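# Move three sand cores from mould onto plywood boards

## Task

Remove three sand cores from the mould: the long core with the rounded nose, plus the two upright bladed cores in the mould half on the robot's right side. Set all three down on the plywood boards next to the mould and release them. The two remaining cores must still stand upright in the mould.

## Robot and tools

Robot: two six-joint arms, left_arm and right_arm, each with a parallel gripper. In every row and every per-joint list the joint order is waist, shoulder, elbow, wrist pitch, wrist yaw, wrist roll. Stated ranges in rad: waist -2.618 to 3.054, shoulder 0.000 to 3.142, elbow 0.000 to 3.142, wrist pitch -1.571 to 1.571, wrist yaw -1.571 to 1.571, wrist roll -2.094 to 2.094. A joint's true end may differ from these by up to 0.059 rad.

Frames: the scene frame has its origin at table-top height, halfway between the nominal arm bases; +z points up, +x points out over the table, and left_arm sits on the +y side (image left/right does not follow these names). Measured bases: left_arm at (+0.031, +0.345, 0) m, quat_wxyz (+1.000, 0, 0, +0.008); right_arm at (+0.030, -0.335, 0) m, quat_wxyz (+1.000, 0, 0, -0.014). Hand positions, orientations, velocities and wrist-camera poses are reported in each arm's own base frame; the table and fixed cameras use the scene frame. Reported hand values can be a few cm off, more at long reach. The gripper's fingers point along its +z axis and close along its y axis. end_effector_position is the point between the pads, roughly 1 cm short of the fingertips. A camera stand sits behind the arms.

Cameras: cam_left_wrist (896x504) and cam_right_wrist (896x504), returned in that order.

execute_actions(actions, cameras): actions is a list of actions; each action is a list of up to 15 rows, one per 1/30 s step, and if fewer rows are given the last row repeats for the remaining steps. Each row is one flat list of 14 numbers in [-1, 1] covering both arms: left_arm's six joint values then its opening, then right_arm's six joint values then its opening. The joint values are offsets, not poses: each counts from that arm's Joint targets as they stood when the action began (not from the previous row), so sending the same offset in a later action moves further. Scale: 1.0 equals 2.224 rad for waist, shoulder and elbow and 8.485 rad for wrist pitch, wrist yaw and wrist roll. The opening is absolute: +1 fully open, -1 closed. An action that would push any joint more than 0.059 rad beyond its range is rejected for both arms; a malformed action, or a first action failing that check, rejects the whole call. An empty actions list just returns state and images. cameras: a list of names; omitted, null or ["all"] gives all, [] gives none, an unknown name invalidates the call.

move(target, speed, blend, opening_speed, blocking, cameras): target is one 14-number row in the same layout, or a list of up to 15 such rows; every row's joint values are offsets from the current Joint targets (not from the previous row), and openings are absolute. All joints travel together, so grippers sweep curves and nothing avoids obstacles or the other arm. speed is in rad/s for the joint with the longest way, 0.01 to 12.57, default 0.5, one number or one per target. blend, in rad, rounds corners at intermediate targets (default 0). opening_speed is how fast the commanded opening changes per second on the -1..+1 scale, at least 0.2; use it to close gently. A move lasts at least 0.5 s; beyond 10 s it stops short. blocking=false returns early while the move continues. The result adds a move: line, e.g. done, off_target (resting more than 0.035 rad from target), moving, held, fault, and limits=held if steps were withheld. Neither done nor off_target tells you about contact.

wait(seconds): 0 to 10 s, arms hold their last command; a running move continues. stop(): brakes the current move, needing some distance. zoom_image(camera, region): camera is cam_left_wrist or cam_right_wrist; region [x0, y0, x1, y1] in pixels of its newest image, origin top-left, at most 504 wide and 504 high. finished_scene(scene): the current scene's number; ends the scene irreversibly, and the goal must hold without the robot.

Result lines: Joint positions and Joint velocities list each arm's joints (rad, rad/s) then the pad gap (m; 0.094 when fully open); velocities say within noise when still. Joint targets is the base for your next offsets. Tool commands shows current gripper commands; to keep a gripper unchanged, resend its current value (0 is a real command). grip_measured is the measured opening on the command scale; it reads slightly wide when empty and tracks your command until the force limit, so it shows no contact moment. grip_effort_nm is gripper motor effort (negative closing) with offset and noise. Joint torques include arm weight; entries 1 to 3 wrap at ±28 N m. joint sent to its limit, joint command not followed (clearance check altered targets), MOTOR HOT (75 °C) and OVER-TEMPERATURE FAULT (90 °C, arm folds and idles) are warnings.

Motion notes: each joint target may lead its measured angle by at most 0.339 rad (big joints) or 2.2 rad (wrist joints), and targets putting a gripper over 200 mm from where it is get scaled back, so large moves need several actions. To release a push or a dragged arm, command targets back past the measured positions. Release a part by commanding an opening well above grip_measured.

Avoid: dropping cores or releasing them while moving, hitting the mould, table or fixtures, hard pushes, any contact or grip between the two arms, pressure on wrist camera cables, anything leaving the table, and long holding or stretching that heats motors. Loose objects may occasionally get nudged.

Each tool is called after "Emit:" by a JSON object that holds its "name" and its "arguments", one argument or row to a line.

## Session

Emit:
{"name": "execute_actions", "arguments": {
  "actions": []
}}

Scene clock: 0.00 s.
left_arm: end_effector_position=(+0.3491, -0.0518, +0.2089) grip_measured=+1.000 grip_effort_nm=n/a end_effector_quat_wxyz=(+0.533, -0.007, +0.816, -0.226) | right_arm: end_effector_position=(+0.3047, +0.0784, +0.1820) grip_measured=+1.000 grip_effort_nm=n/a end_effector_quat_wxyz=(+0.477, +0.034, +0.863, +0.162)
Joint positions: left_arm=[0.064 1.008 0.577 0.059 0.429 -0.249 0.094] | right_arm=[0.21 0.845 0.563 -0.234 -0.068 0.329 0.094]
Joint velocities: within noise
Joint torques (N m): no reading
Heat: left arm: 30 °C; right arm: 31 °C.
Joint targets: left_arm=[0.064 1.000 0.586 0.062 0.431 -0.247] | right_arm=[0.210 0.838 0.575 -0.230 -0.068 0.327]
Tool commands: left_gripper/opening=+1.0 right_gripper/opening=+1.0

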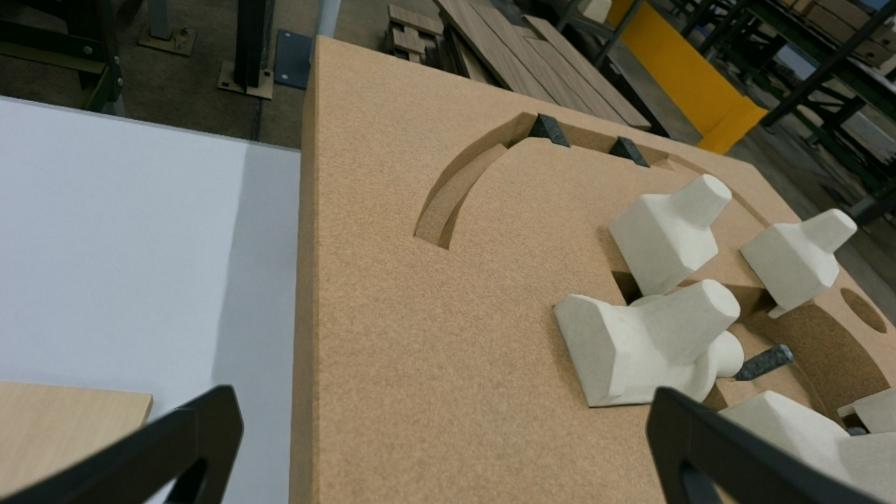

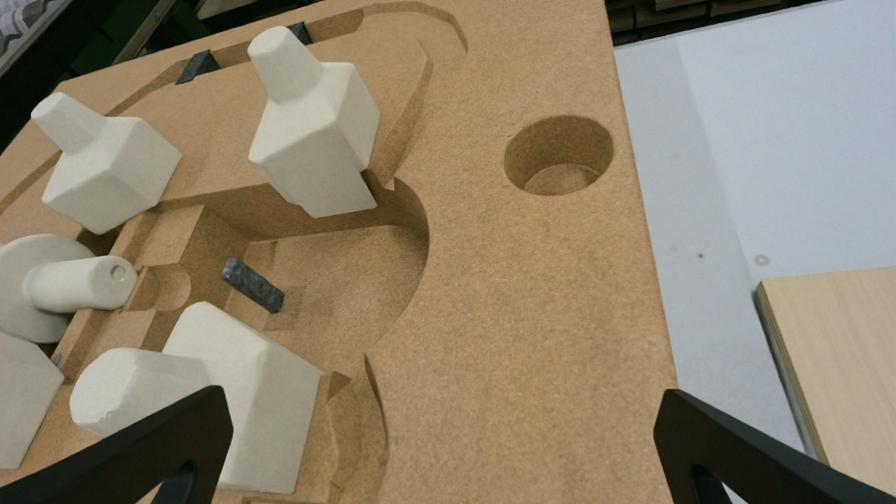

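Emit:
{"name": "move", "arguments": {
  "target": [-0.1637,0.2857,0.67,-0.1829,-0.0508,0.0291,1,0.1304,0.3586,0.6749,-0.1485,0.008,-0.0385,1],
  "speed": 1.2
}}

Scene clock: 21.83 s.
left_arm: end_effector_position=(+0.3400, -0.1039, +0.3217) grip_measured=+1.000 grip_effort_nm=0.027 end_effector_quat_wxyz=(+0.254, +0.140, +0.956, -0.043) | right_arm: end_effector_position=(+0.3136, +0.1714, +0.3184) grip_measured=+1.000 grip_effort_nm=0.027 end_effector_quat_wxyz=(+0.245, -0.234, +0.938, +0.066)
Joint positions: left_arm=[-0.295 1.622 2.053 -1.481 0.009 -0.006 0.094] | right_arm=[0.494 1.628 2.047 -1.477 -0.007 0.006 0.094]
Joint velocities: within noise
Joint torques (N m): left_arm=[-0.36 -4.53 6.13 1.34 -0.06 0.01] | right_arm=[0.47 -4.81 6.98 0.8 0.06 -0.13]
Heat: left arm: 32 °C; right arm: 35 °C.
Joint targets: left_arm=[-0.301 1.636 2.077 -1.489 0.000 0.000] | right_arm=[0.499 1.636 2.076 -1.490 0.000 0.000]
move: done

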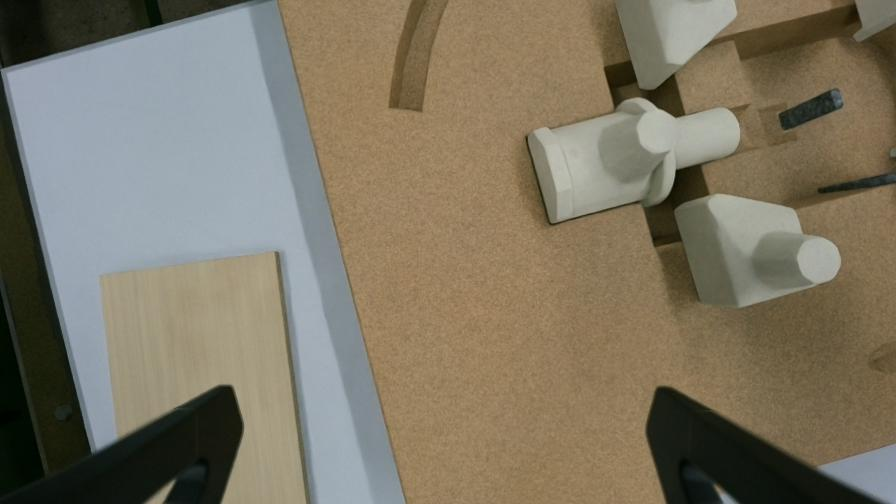

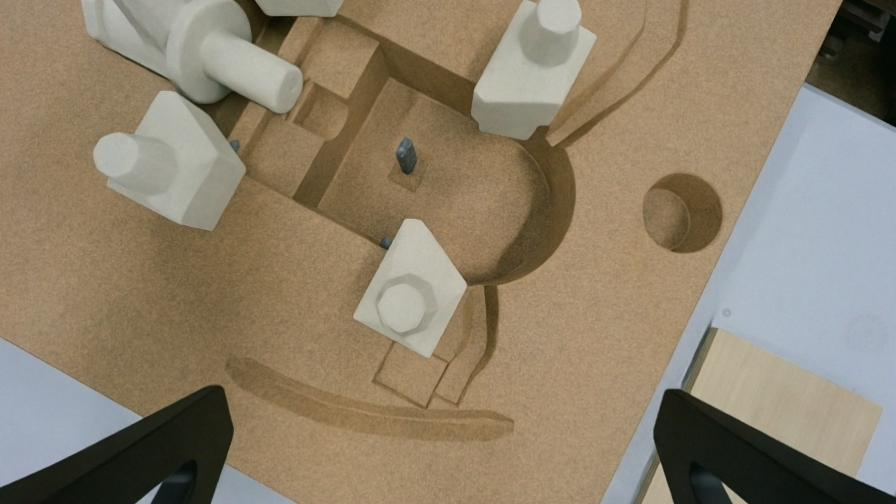

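Emit:
{"name": "move", "arguments": {
  "target": [0,-0.0556,-0.1707,0.0292,0,0,1,0,-0.0556,-0.1707,0.0292,0,0,1],
  "speed": 0.8
}}

Emit:
{"name": "zoom_image", "arguments": {
  "camera": "cam_right_wrist",
  "region": [250, 0, 750, 400]
}}

Emit:
{"name": "zoom_image", "arguments": {
  "camera": "cam_left_wrist",
  "region": [392, 0, 896, 350]
}}

Scene clock: 52.07 s.
left_arm: end_effector_position=(+0.3443, -0.1051, +0.2590) grip_measured=+1.000 grip_effort_nm=0.027 end_effector_quat_wxyz=(+0.234, +0.141, +0.961, -0.040) | right_arm: end_effector_position=(+0.3141, +0.1716, +0.2595) grip_measured=+1.000 grip_effort_nm=0.022 end_effector_quat_wxyz=(+0.228, -0.235, +0.943, +0.062)
Joint positions: left_arm=[-0.295 1.543 1.706 -1.255 0.009 -0.006 0.094] | right_arm=[0.494 1.539 1.706 -1.262 -0.007 0.006 0.094]
Joint velocities: within noise
Joint torques (N m): left_arm=[-0.39 -7.77 4.16 1.47 -0.07 0.01] | right_arm=[0.49 -7.53 4.64 1.04 0.06 -0.11]
Heat: left arm: 32 °C; right arm: 33 °C.
Joint targets: left_arm=[-0.301 1.512 1.697 -1.242 0.000 0.000] | right_arm=[0.499 1.512 1.697 -1.242 0.000 0.000]
move: done

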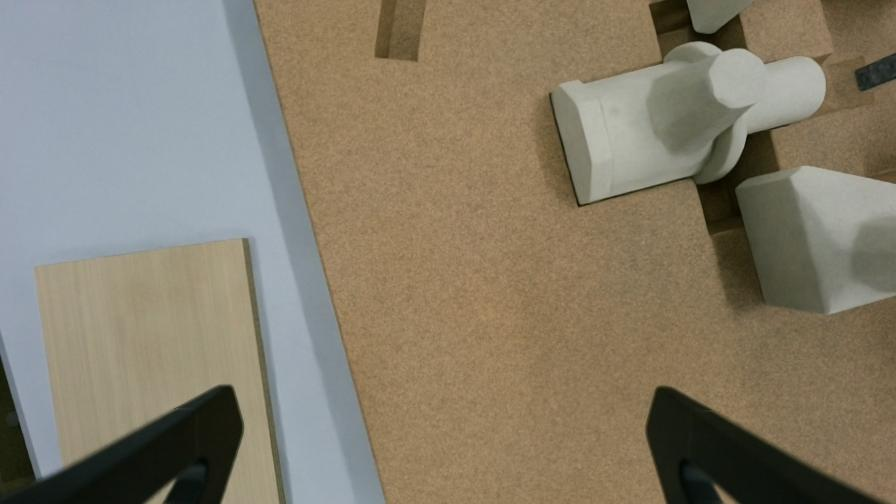

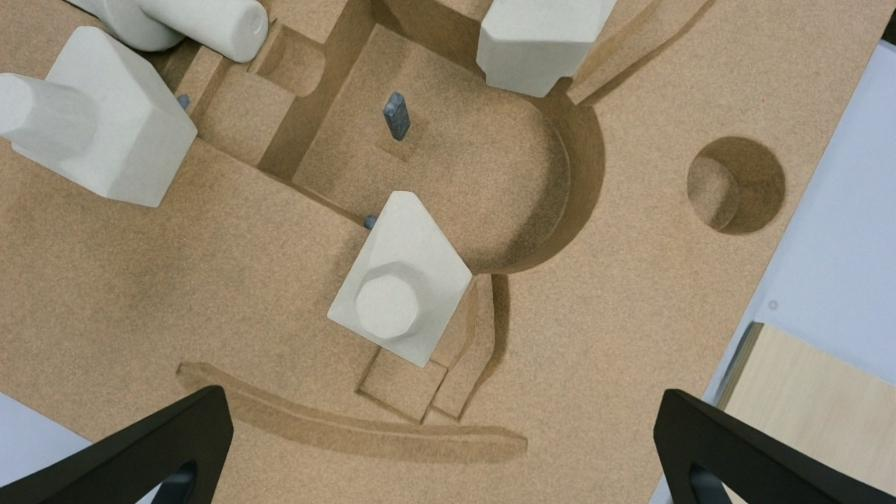

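Scaled by 1.008.

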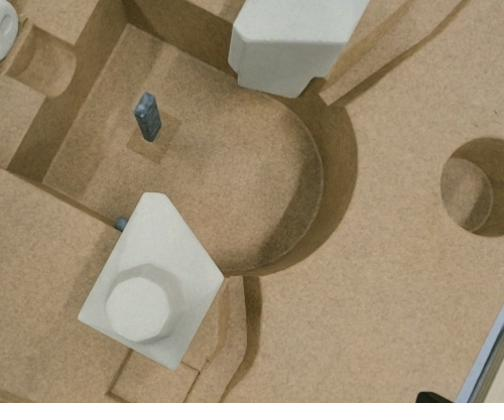

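Scaled by 1.000.

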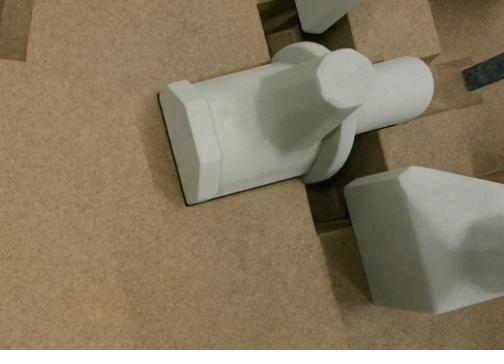

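Emit:
{"name": "move", "arguments": {
  "target": [0,0,0,0,0,0,1,0.0281,0.1577,0.0688,-0.023,0,0.0628,1],
  "speed": 0.8
}}

Scene clock: 75.57 s.
left_arm: end_effector_position=(+0.3445, -0.1052, +0.2591) grip_measured=+1.000 grip_effort_nm=0.032 end_effector_quat_wxyz=(+0.234, +0.141, +0.961, -0.039) | right_arm: end_effector_position=(+0.3124, +0.1969, +0.1723) grip_measured=+1.000 grip_effort_nm=0.022 end_effector_quat_wxyz=(+0.044, -0.016, +0.998, +0.030)
Joint positions: left_arm=[-0.295 1.543 1.706 -1.254 0.008 -0.006 0.094] | right_arm=[0.557 1.861 1.819 -1.422 -0.006 0.525 0.094]
Joint velocities: within noise
Joint torques (N m): left_arm=[-0.43 -7.79 4.07 1.48 -0.05 -0.02] | right_arm=[0.42 -7.58 7.57 0.15 0.04 0.01]
Heat: left arm: 33 °C; right arm: 36 °C.
Joint targets: left_arm=[-0.301 1.512 1.697 -1.241 0.000 0.000] | right_arm=[0.562 1.863 1.850 -1.438 0.000 0.533]
move: done

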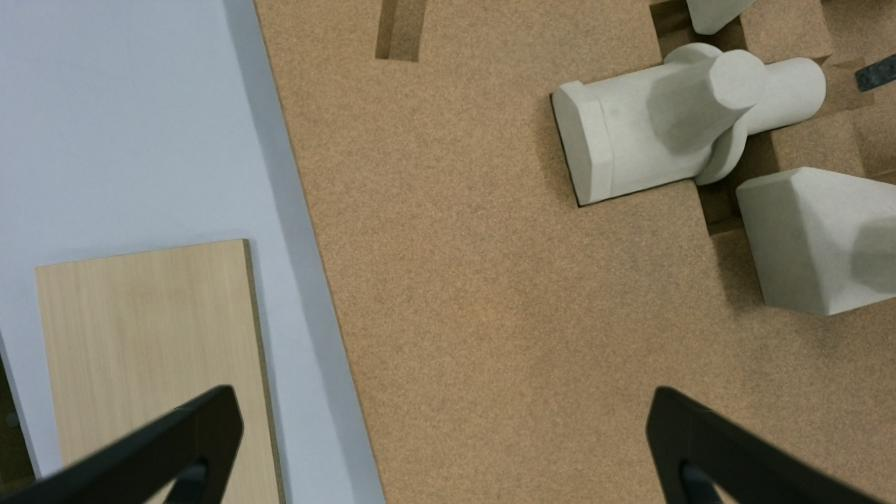

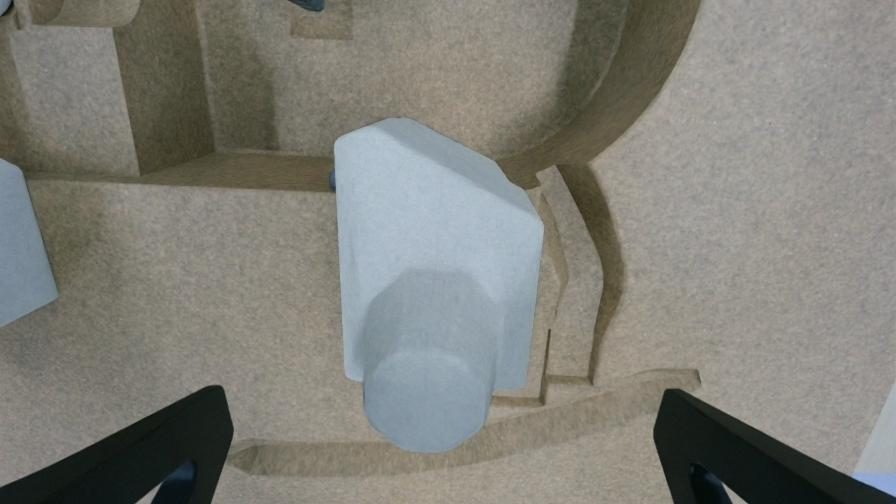

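Emit:
{"name": "move", "arguments": {
  "target": [0,0,0,0,0,0,1,0,0.0429,-0.0464,0.0093,0,0,1],
  "speed": 0.3
}}

Scene clock: 83.93 s.
left_arm: end_effector_position=(+0.3445, -0.1052, +0.2591) grip_measured=+1.000 grip_effort_nm=0.032 end_effector_quat_wxyz=(+0.234, +0.141, +0.961, -0.039) | right_arm: end_effector_position=(+0.3118, +0.1965, +0.1207) grip_measured=+1.000 grip_effort_nm=0.022 end_effector_quat_wxyz=(-0.007, -0.015, +1.000, -0.001)
Joint positions: left_arm=[-0.295 1.543 1.706 -1.254 0.008 -0.006 0.094] | right_arm=[0.557 1.958 1.75 -1.375 -0.006 0.526 0.094]
Joint velocities: within noise
Joint torques (N m): left_arm=[-0.44 -7.73 4.15 1.47 -0.08 0.03] | right_arm=[0.47 -8.38 4.86 0.25 0.05 0.04]
Heat: left arm: 34 °C; right arm: 36 °C.
Joint targets: left_arm=[-0.301 1.512 1.697 -1.242 0.000 0.000] | right_arm=[0.562 1.958 1.746 -1.359 0.000 0.533]
move: done

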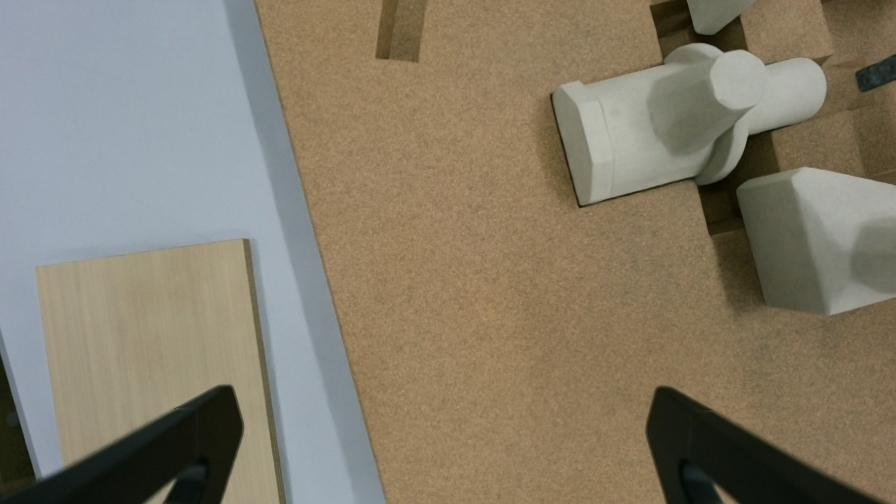

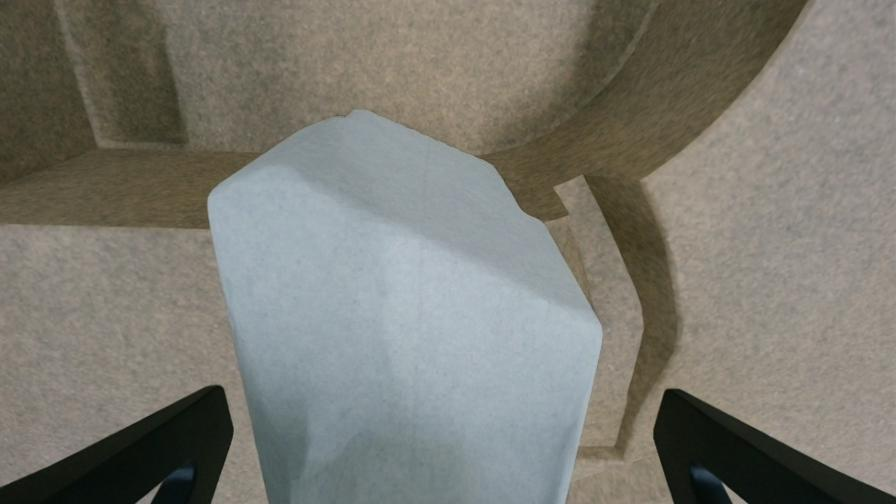

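Emit:
{"name": "move", "arguments": {
  "target": [0,0,0,0,0,0,1,0,0,-0.0353,0.0093,0,0,1],
  "speed": 0.3,
  "cameras": []
}}

Emit:
{"name": "move", "arguments": {
  "target": [0,0,0,0,0,0,1,0,0,0,0,0,0,0.0],
  "opening_speed": 0.6
}}

Scene clock: 89.30 s.
left_arm: end_effector_position=(+0.3445, -0.1052, +0.2591) grip_measured=+1.000 grip_effort_nm=0.037 end_effector_quat_wxyz=(+0.234, +0.141, +0.961, -0.039) | right_arm: end_effector_position=(+0.3121, +0.1966, +0.1045) grip_measured=+1.000 grip_effort_nm=0.022 end_effector_quat_wxyz=(-0.006, -0.015, +1.000, +0.000)
Joint positions: left_arm=[-0.295 1.543 1.706 -1.254 0.008 -0.006 0.094] | right_arm=[0.557 1.958 1.686 -1.31 -0.006 0.526 0.094]
Joint velocities: within noise
Joint torques (N m): left_arm=[-0.36 -7.83 4.21 1.46 -0.05 0.03] | right_arm=[0.46 -8.43 3.74 0.37 0.04 0.03]
Heat: left arm: 34 °C; right arm: 36 °C.
Joint targets: left_arm=[-0.301 1.512 1.697 -1.242 0.000 0.000] | right_arm=[0.562 1.958 1.668 -1.280 0.000 0.533]
move: done
No camera images: "cameras" was empty.

Scene clock: 91.17 s.
left_arm: end_effector_position=(+0.3445, -0.1052, +0.2591) grip_measured=+1.000 grip_effort_nm=0.027 end_effector_quat_wxyz=(+0.234, +0.141, +0.961, -0.039) | right_arm: end_effector_position=(+0.3160, +0.2008, +0.1045) grip_measured=+0.163 grip_effort_nm=-1.004 end_effector_quat_wxyz=(+0.003, -0.017, +1.000, +0.006)
Joint positions: left_arm=[-0.295 1.543 1.706 -1.254 0.008 -0.006 0.094] | right_arm=[0.559 1.958 1.686 -1.288 -0.008 0.526 0.055]
Joint velocities: within noise
Joint torques (N m): left_arm=[-0.35 -7.84 4.11 1.44 -0.07 0.02] | right_arm=[0.23 -8.46 3.81 0.2 0.06 0.04]
Heat: left arm: 34 °C; right arm: 35 °C.
Joint targets: left_arm=[-0.301 1.512 1.697 -1.242 0.000 0.000] | right_arm=[0.562 1.958 1.668 -1.280 0.000 0.533]
move: done

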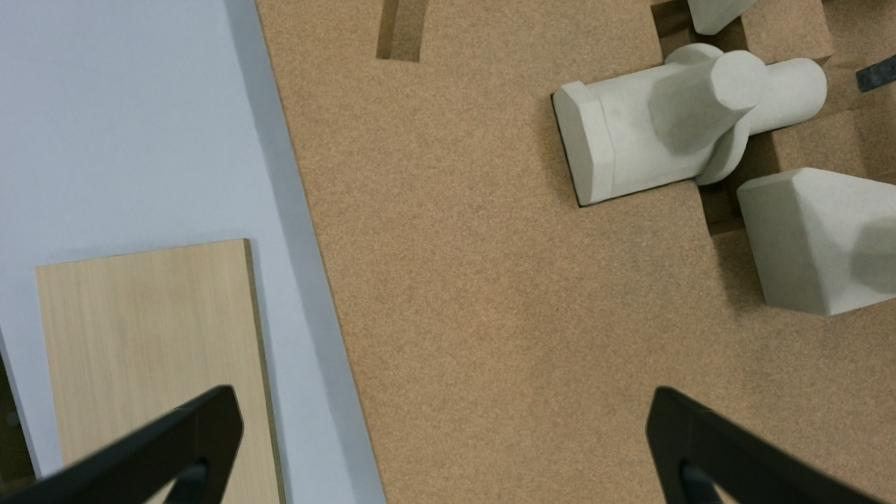

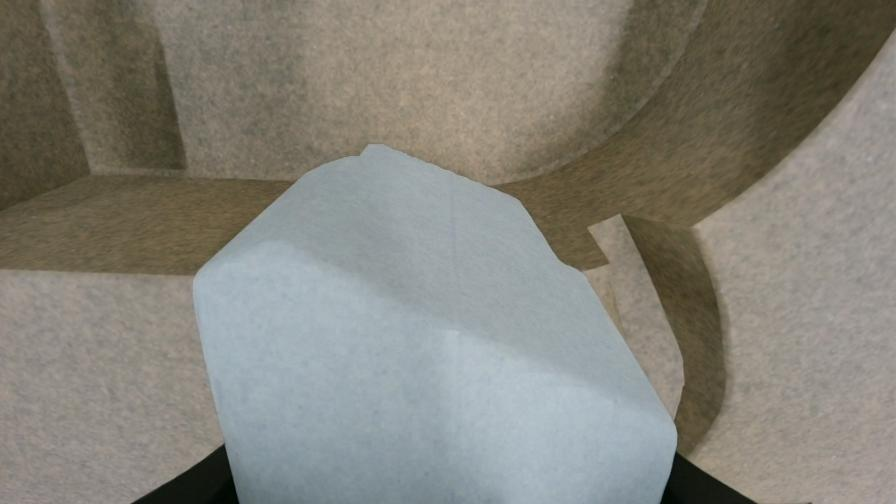

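Emit:
{"name": "move", "arguments": {
  "target": [
    [0,0,0,0,0,0,1,0,0.0051,0.0601,-0.0145,0,0,0],
    [0,0,0,0,0,0,1,0,0.0132,0.1256,-0.0296,0,0,0]
  ],
  "speed": 0.25
}}

Scene clock: 98.70 s.
left_arm: end_effector_position=(+0.3445, -0.1052, +0.2591) grip_measured=+1.000 grip_effort_nm=0.027 end_effector_quat_wxyz=(+0.234, +0.141, +0.961, -0.039) | right_arm: end_effector_position=(+0.3115, +0.1981, +0.1486) grip_measured=+0.163 grip_effort_nm=-1.004 end_effector_quat_wxyz=(-0.014, -0.016, +1.000, -0.004)
Joint positions: left_arm=[-0.295 1.543 1.706 -1.254 0.008 -0.006 0.094] | right_arm=[0.559 1.989 1.905 -1.515 -0.009 0.527 0.055]
Joint velocities: within noise
Joint torques (N m): left_arm=[-0.36 -7.8 4.14 1.48 -0.06 0.01] | right_arm=[0.23 -8.73 8.39 -0.11 0.08 0.03]
Heat: left arm: 34 °C; right arm: 35 °C.
Joint targets: left_arm=[-0.301 1.512 1.697 -1.242 0.000 0.000] | right_arm=[0.562 1.988 1.947 -1.531 0.000 0.533]
move: off_target (right_arm); right_arm: the elbow is farthest, 0.043 rad from its target

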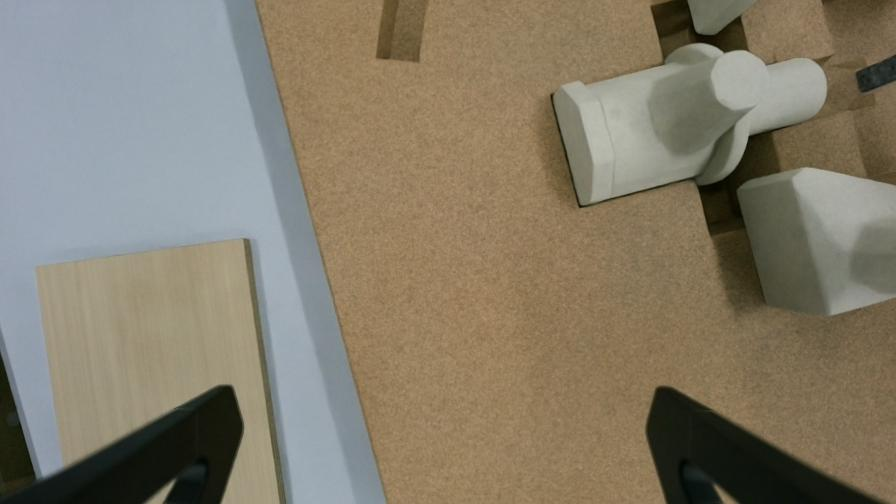

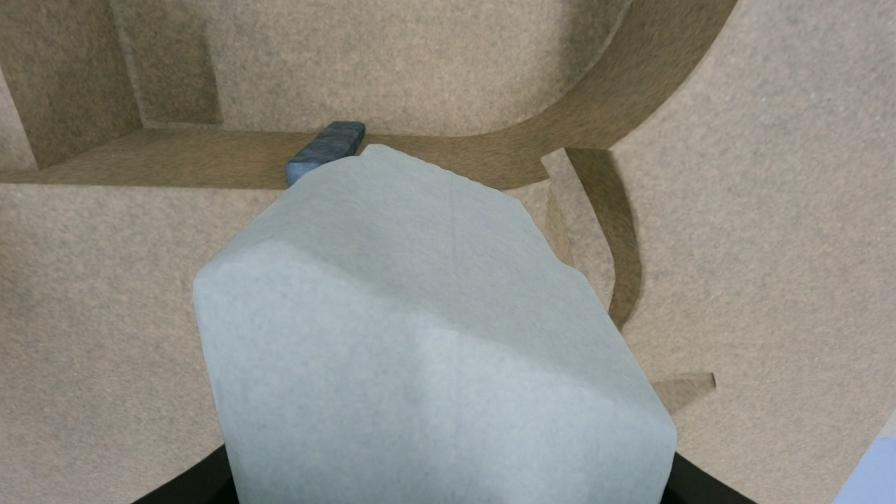

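Emit:
{"name": "move", "arguments": {
  "target": [-0.2023,-0.4254,-0.4451,0.0944,0,0,1,0,0,0.027,-0.0,0,0,0],
  "speed": 0.8
}}

Scene clock: 108.73 s.
left_arm: end_effector_position=(+0.1995, -0.1831, +0.2774) grip_measured=+1.000 grip_effort_nm=0.037 end_effector_quat_wxyz=(+0.544, +0.294, +0.756, -0.216) | right_arm: end_effector_position=(+0.3203, +0.2036, +0.1626) grip_measured=+0.163 grip_effort_nm=-1.004 end_effector_quat_wxyz=(+0.008, -0.016, +1.000, +0.010)
Joint positions: left_arm=[-0.742 0.576 0.717 -0.46 0.006 -0.005 0.094] | right_arm=[0.559 1.989 1.962 -1.52 -0.009 0.527 0.055]
Joint velocities: within noise
Joint torques (N m): left_arm=[-0.54 0.06 4.81 2.38 -0.03 0.02] | right_arm=[0.23 -8.73 8.65 0.03 0.07 0.04]
Heat: left arm: 34 °C; right arm: 37 °C.
Joint targets: left_arm=[-0.750 0.565 0.707 -0.441 0.000 0.000] | right_arm=[0.562 1.988 2.007 -1.531 0.000 0.533]
move: off_target (right_arm); right_arm: the elbow is farthest, 0.045 rad from its target

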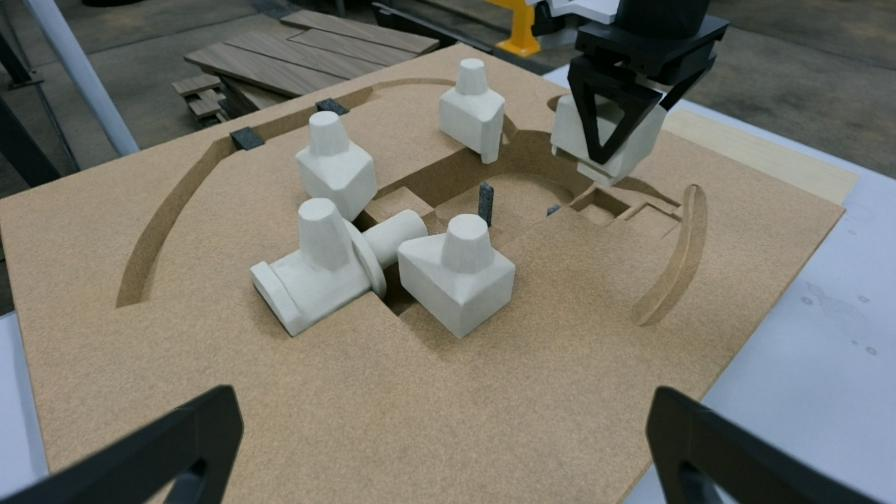

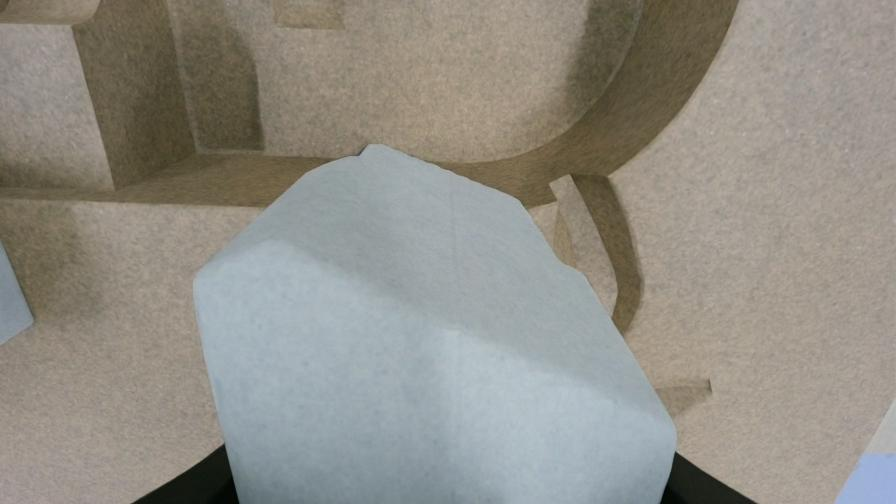

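Emit:
{"name": "zoom_image", "arguments": {
  "camera": "cam_left_wrist",
  "region": [380, 0, 860, 340]
}}

Scaled by 1.050.

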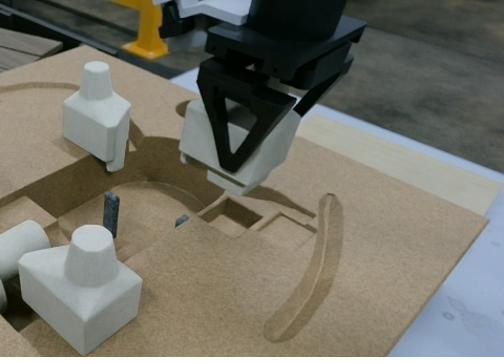

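Emit:
{"name": "move", "arguments": {
  "target": [
    [0,0,0,0,0,0,1,0,-0.6317,-0.5577,0.1117,0,-0.0628,0],
    [0,0,0,0,0,0,1,0.2878,-0.6317,-0.5577,0.1117,0,-0.0628,0]
  ],
  "speed": 1.0,
  "blend": 0.3
}}

Emit:
{"name": "zoom_image", "arguments": {
  "camera": "cam_left_wrist",
  "region": [440, 0, 896, 400]
}}

Scene clock: 132.37 s.
left_arm: end_effector_position=(+0.1996, -0.1831, +0.2776) grip_measured=+1.000 grip_effort_nm=0.032 end_effector_quat_wxyz=(+0.545, +0.293, +0.755, -0.216) | right_arm: end_effector_position=(+0.0900, +0.2342, +0.2380) grip_measured=+0.163 grip_effort_nm=-1.004 end_effector_quat_wxyz=(+0.407, -0.488, +0.719, +0.282)
Joint positions: left_arm=[-0.742 0.576 0.717 -0.459 0.006 -0.005 0.094] | right_arm=[1.195 0.603 0.759 -0.691 -0.006 0.006 0.055]
Joint velocities: within noise
Joint torques (N m): left_arm=[-0.54 0.08 4.81 2.38 -0.04 0.01] | right_arm=[0.62 -0.98 6.46 2.44 0.06 -0.11]
Heat: left arm: 35 °C; right arm: 39 °C.
Joint targets: left_arm=[-0.750 0.565 0.707 -0.440 0.000 0.000] | right_arm=[1.202 0.582 0.767 -0.583 0.000 0.000]
move: off_target (right_arm); right_arm: the wrist pitch is farthest, 0.108 rad from its target

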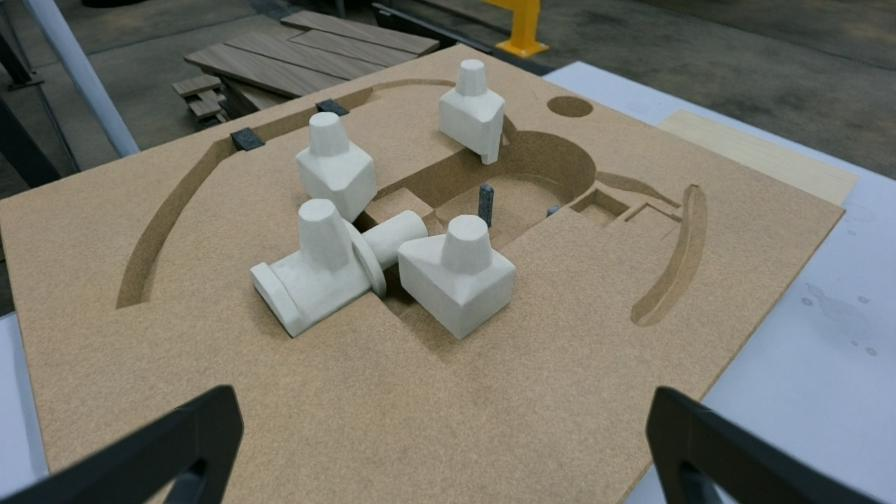

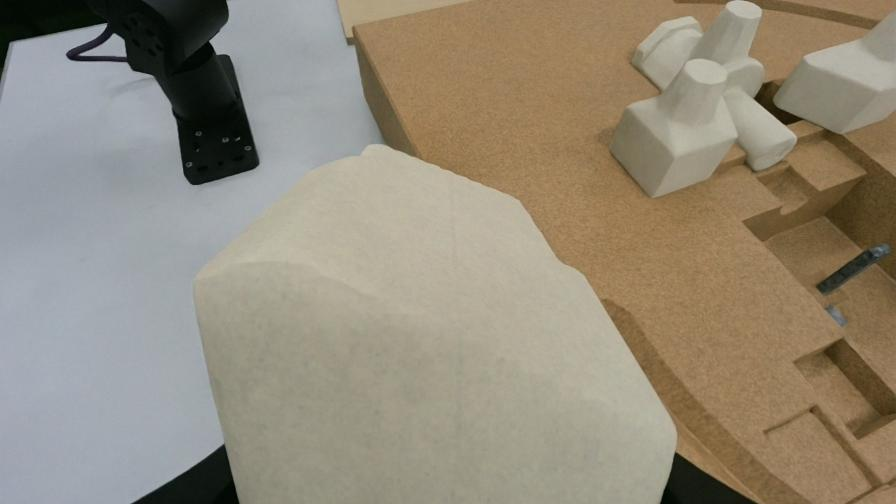

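Scaled by 1.105.

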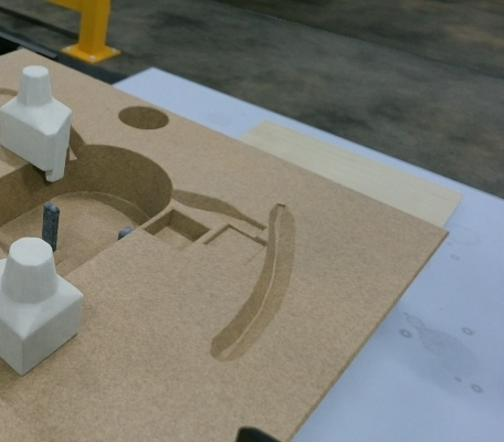

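Emit:
{"name": "move", "arguments": {
  "target": [
    [0,0,0,0,0,0,1,-0.7293,0,0,0,0,0,0],
    [0,0,0,0,0,0,1,-0.7293,0.3326,-0.2167,0.1555,0,0,0]
  ],
  "speed": 1.0,
  "blend": 0.2
}}

Scene clock: 160.67 s.
left_arm: end_effector_position=(+0.1996, -0.1831, +0.2776) grip_measured=+1.000 grip_effort_nm=0.032 end_effector_quat_wxyz=(+0.545, +0.293, +0.755, -0.216) | right_arm: end_effector_position=(+0.3265, -0.1419, +0.0823) grip_measured=+0.160 grip_effort_nm=-1.004 end_effector_quat_wxyz=(+0.521, +0.175, +0.828, -0.108)
Joint positions: left_arm=[-0.742 0.576 0.717 -0.459 0.006 -0.005 0.094] | right_arm=[-0.413 1.333 0.274 0.612 0 0.004 0.055]
Joint velocities: within noise
Joint torques (N m): left_arm=[-0.49 0.14 4.74 2.4 -0.04 0.02] | right_arm=[-0.65 -4.08 5.72 2.66 -0.01 -0.09]
Heat: left arm: 37 °C; right arm: 40 °C.
Joint targets: left_arm=[-0.750 0.565 0.707 -0.441 0.000 0.000] | right_arm=[-0.420 1.322 0.285 0.736 0.000 0.000]
move: off_target (right_arm); right_arm: the wrist pitch is farthest, 0.125 rad from its target

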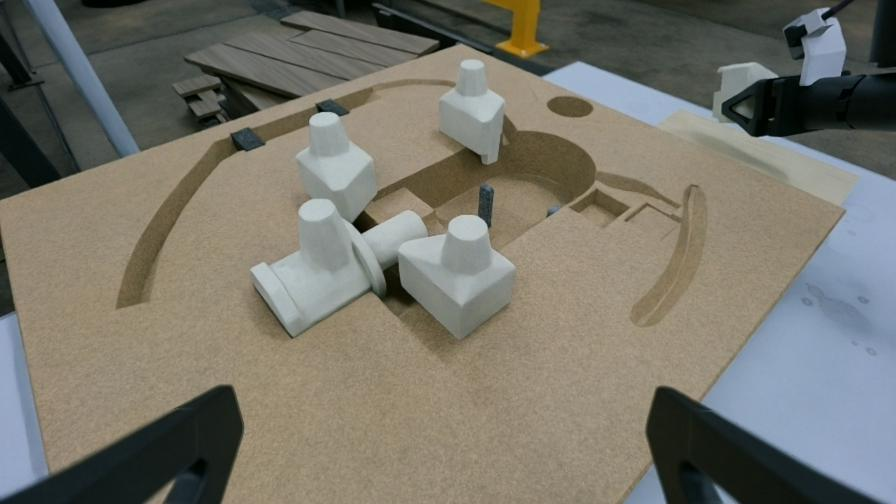

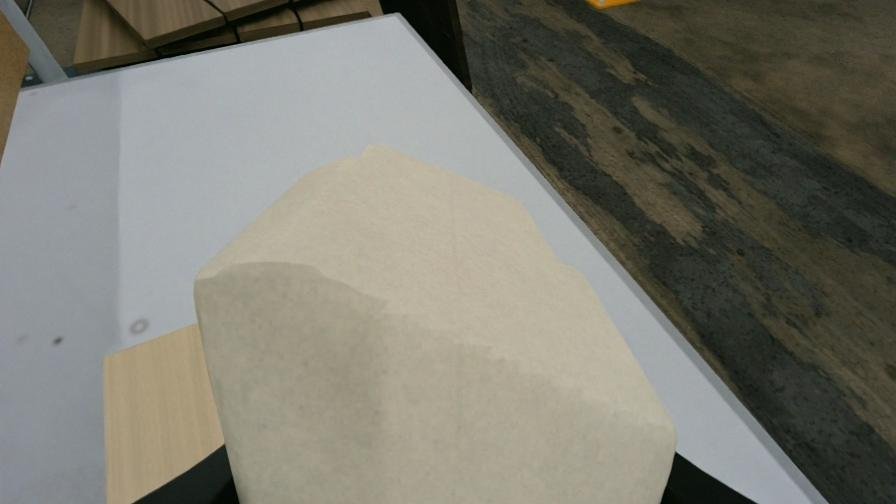

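Emit:
{"name": "move", "arguments": {
  "target": [0,0,0,0,0,0,1,0,0.2137,-0.0409,0.0786,0,0,0],
  "speed": 0.35
}}

Emit:
{"name": "zoom_image", "arguments": {
  "camera": "cam_left_wrist",
  "region": [640, 0, 896, 200]
}}

Scene clock: 169.53 s.
left_arm: end_effector_position=(+0.1996, -0.1831, +0.2776) grip_measured=+1.000 grip_effort_nm=0.037 end_effector_quat_wxyz=(+0.545, +0.293, +0.755, -0.216) | right_arm: end_effector_position=(+0.3374, -0.1467, +0.0480) grip_measured=+0.160 grip_effort_nm=-1.004 end_effector_quat_wxyz=(+0.571, +0.167, +0.795, -0.119)
Joint positions: left_arm=[-0.742 0.576 0.717 -0.459 0.006 -0.005 0.094] | right_arm=[-0.413 1.802 0.191 1.285 0 0.001 0.055]
Joint velocities: within noise
Joint torques (N m): left_arm=[-0.58 0.09 4.81 2.39 -0.04 0] | right_arm=[-0.64 -5 2.7 2.61 -0.01 -0.06]
Heat: left arm: 38 °C; right arm: 43 °C.
Joint targets: left_arm=[-0.750 0.565 0.707 -0.441 0.000 0.000] | right_arm=[-0.420 1.798 0.194 1.403 0.000 0.000]
move: off_target (right_arm); right_arm: the wrist pitch is farthest, 0.118 rad from its target

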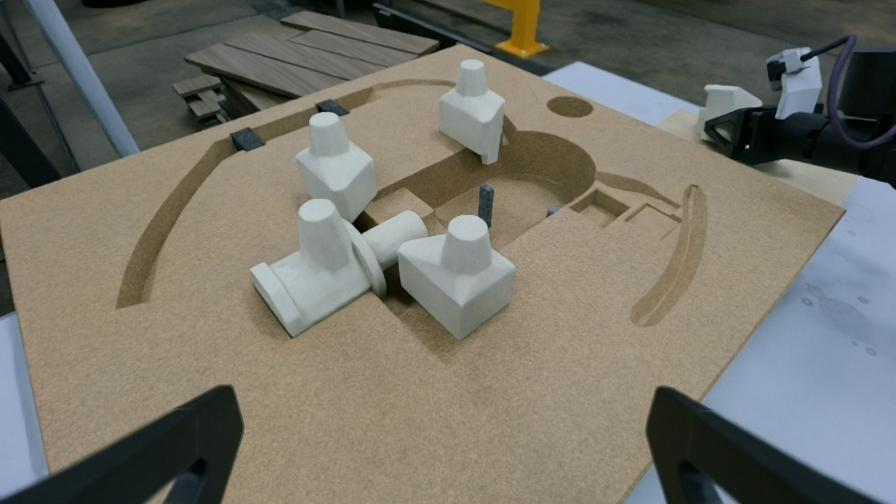

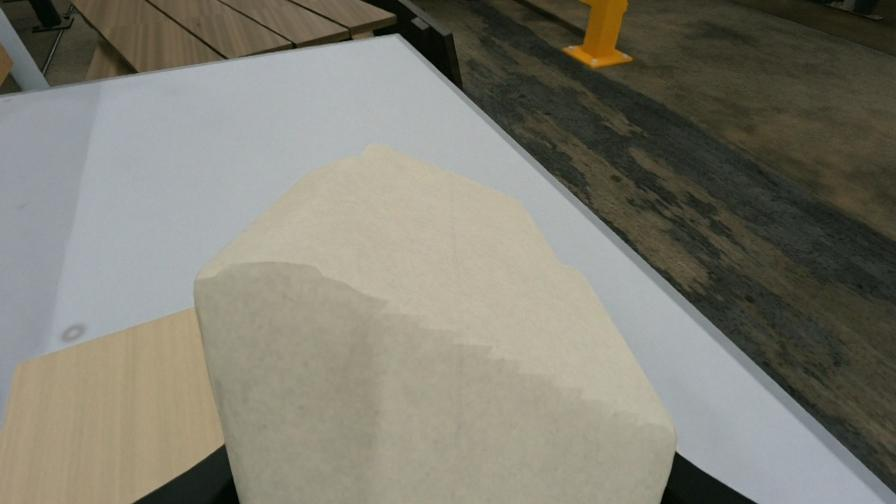

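Scaled by 1.969.

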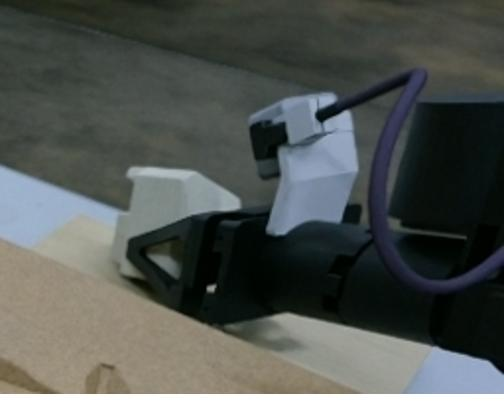

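Emit:
{"name": "move", "arguments": {
  "target": [0,0,0,0,0,0,1,0,0.0135,0,0,0,0,0],
  "speed": 0.1
}}

Emit:
{"name": "zoom_image", "arguments": {
  "camera": "cam_left_wrist",
  "region": [640, 0, 896, 200]
}}

Scene clock: 173.37 s.
left_arm: end_effector_position=(+0.1996, -0.1831, +0.2776) grip_measured=+1.000 grip_effort_nm=0.037 end_effector_quat_wxyz=(+0.545, +0.293, +0.755, -0.216) | right_arm: end_effector_position=(+0.3374, -0.1466, +0.0443) grip_measured=+0.160 grip_effort_nm=-1.009 end_effector_quat_wxyz=(+0.569, +0.166, +0.796, -0.120)
Joint positions: left_arm=[-0.742 0.576 0.717 -0.459 0.006 -0.005 0.094] | right_arm=[-0.413 1.828 0.191 1.307 0 -0.001 0.055]
Joint velocities: within noise
Joint torques (N m): left_arm=[-0.59 0.13 4.77 2.38 -0.04 0.01] | right_arm=[-0.62 -4.77 2.58 2.42 -0.01 -0.03]
Heat: left arm: 38 °C; right arm: 43 °C.
Joint targets: left_arm=[-0.750 0.565 0.707 -0.441 0.000 0.000] | right_arm=[-0.420 1.828 0.194 1.403 0.000 0.000]
move: off_target (right_arm); right_arm: the wrist pitch is farthest, 0.096 rad from its target

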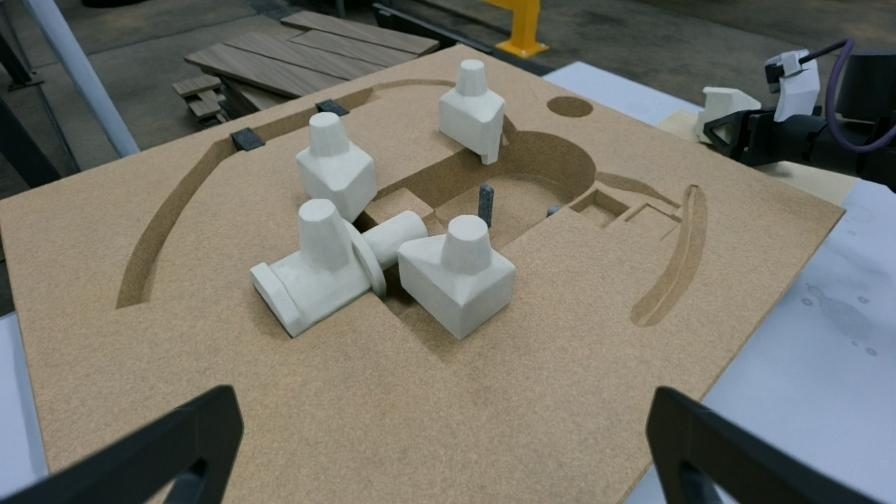

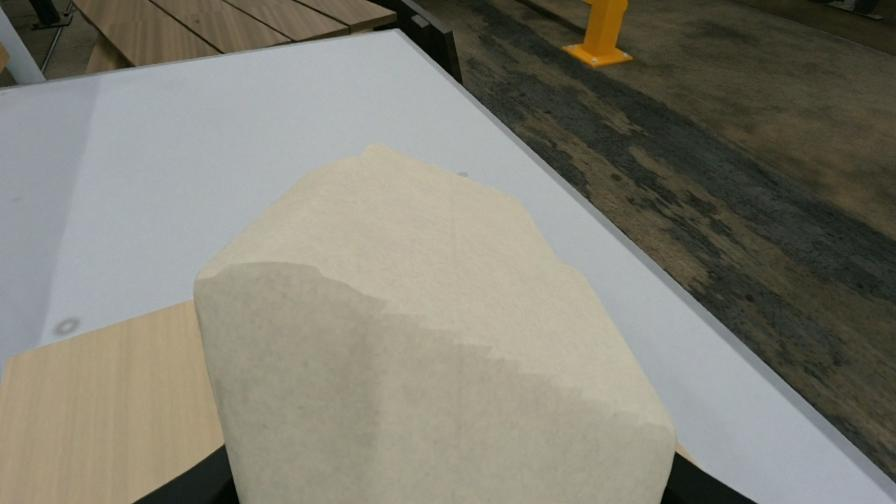

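Scaled by 1.969.

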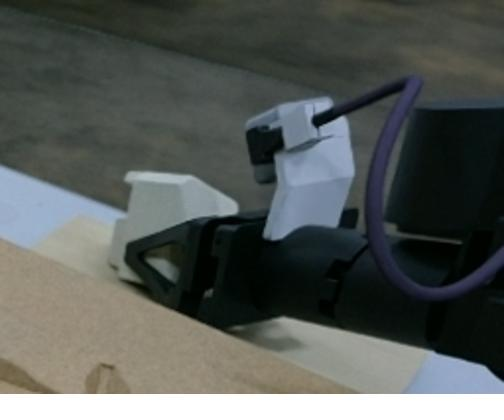

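Emit:
{"name": "move", "arguments": {
  "target": [0,0,0,0,0,0,1,0,0.004,0,0,0,0,0.3],
  "speed": 0.1,
  "opening_speed": 0.2
}}

Emit:
{"name": "zoom_image", "arguments": {
  "camera": "cam_left_wrist",
  "region": [640, 0, 896, 200]
}}

Scene clock: 181.30 s.
left_arm: end_effector_position=(+0.1996, -0.1831, +0.2776) grip_measured=+1.000 grip_effort_nm=0.027 end_effector_quat_wxyz=(+0.545, +0.293, +0.755, -0.216) | right_arm: end_effector_position=(+0.3410, -0.1483, +0.0559) grip_measured=+0.297 grip_effort_nm=0.188 end_effector_quat_wxyz=(+0.589, +0.163, +0.781, -0.125)
Joint positions: left_arm=[-0.742 0.576 0.717 -0.459 0.006 -0.005 0.094] | right_arm=[-0.413 1.836 0.191 1.367 0.001 -0.003 0.061]
Joint velocities: within noise
Joint torques (N m): left_arm=[-0.54 0.1 4.81 2.39 -0.03 0] | right_arm=[-0.65 -4.75 2.56 1.87 -0.02 -0.01]
Heat: left arm: 38 °C; right arm: 44 °C.
Joint targets: left_arm=[-0.750 0.565 0.707 -0.441 0.000 0.000] | right_arm=[-0.420 1.837 0.194 1.403 0.000 0.000]
move: off_target (right_arm); right_arm: the wrist pitch is farthest, 0.036 rad from its target

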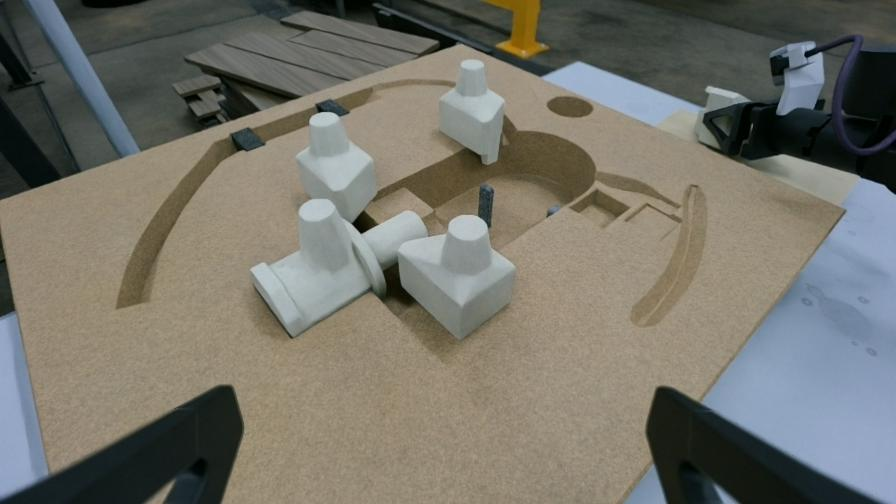

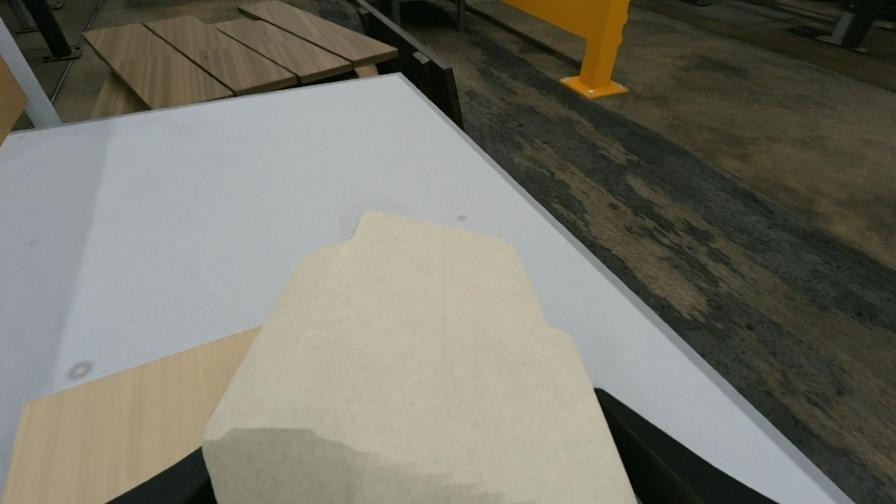

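Scaled by 1.969.

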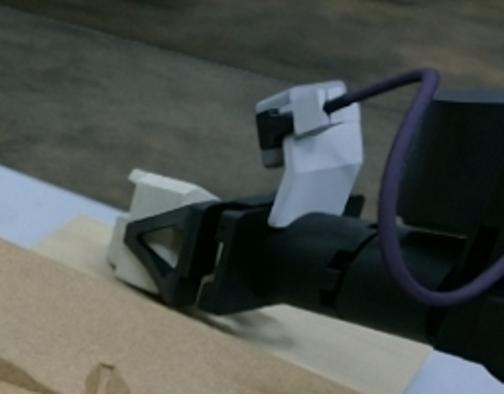

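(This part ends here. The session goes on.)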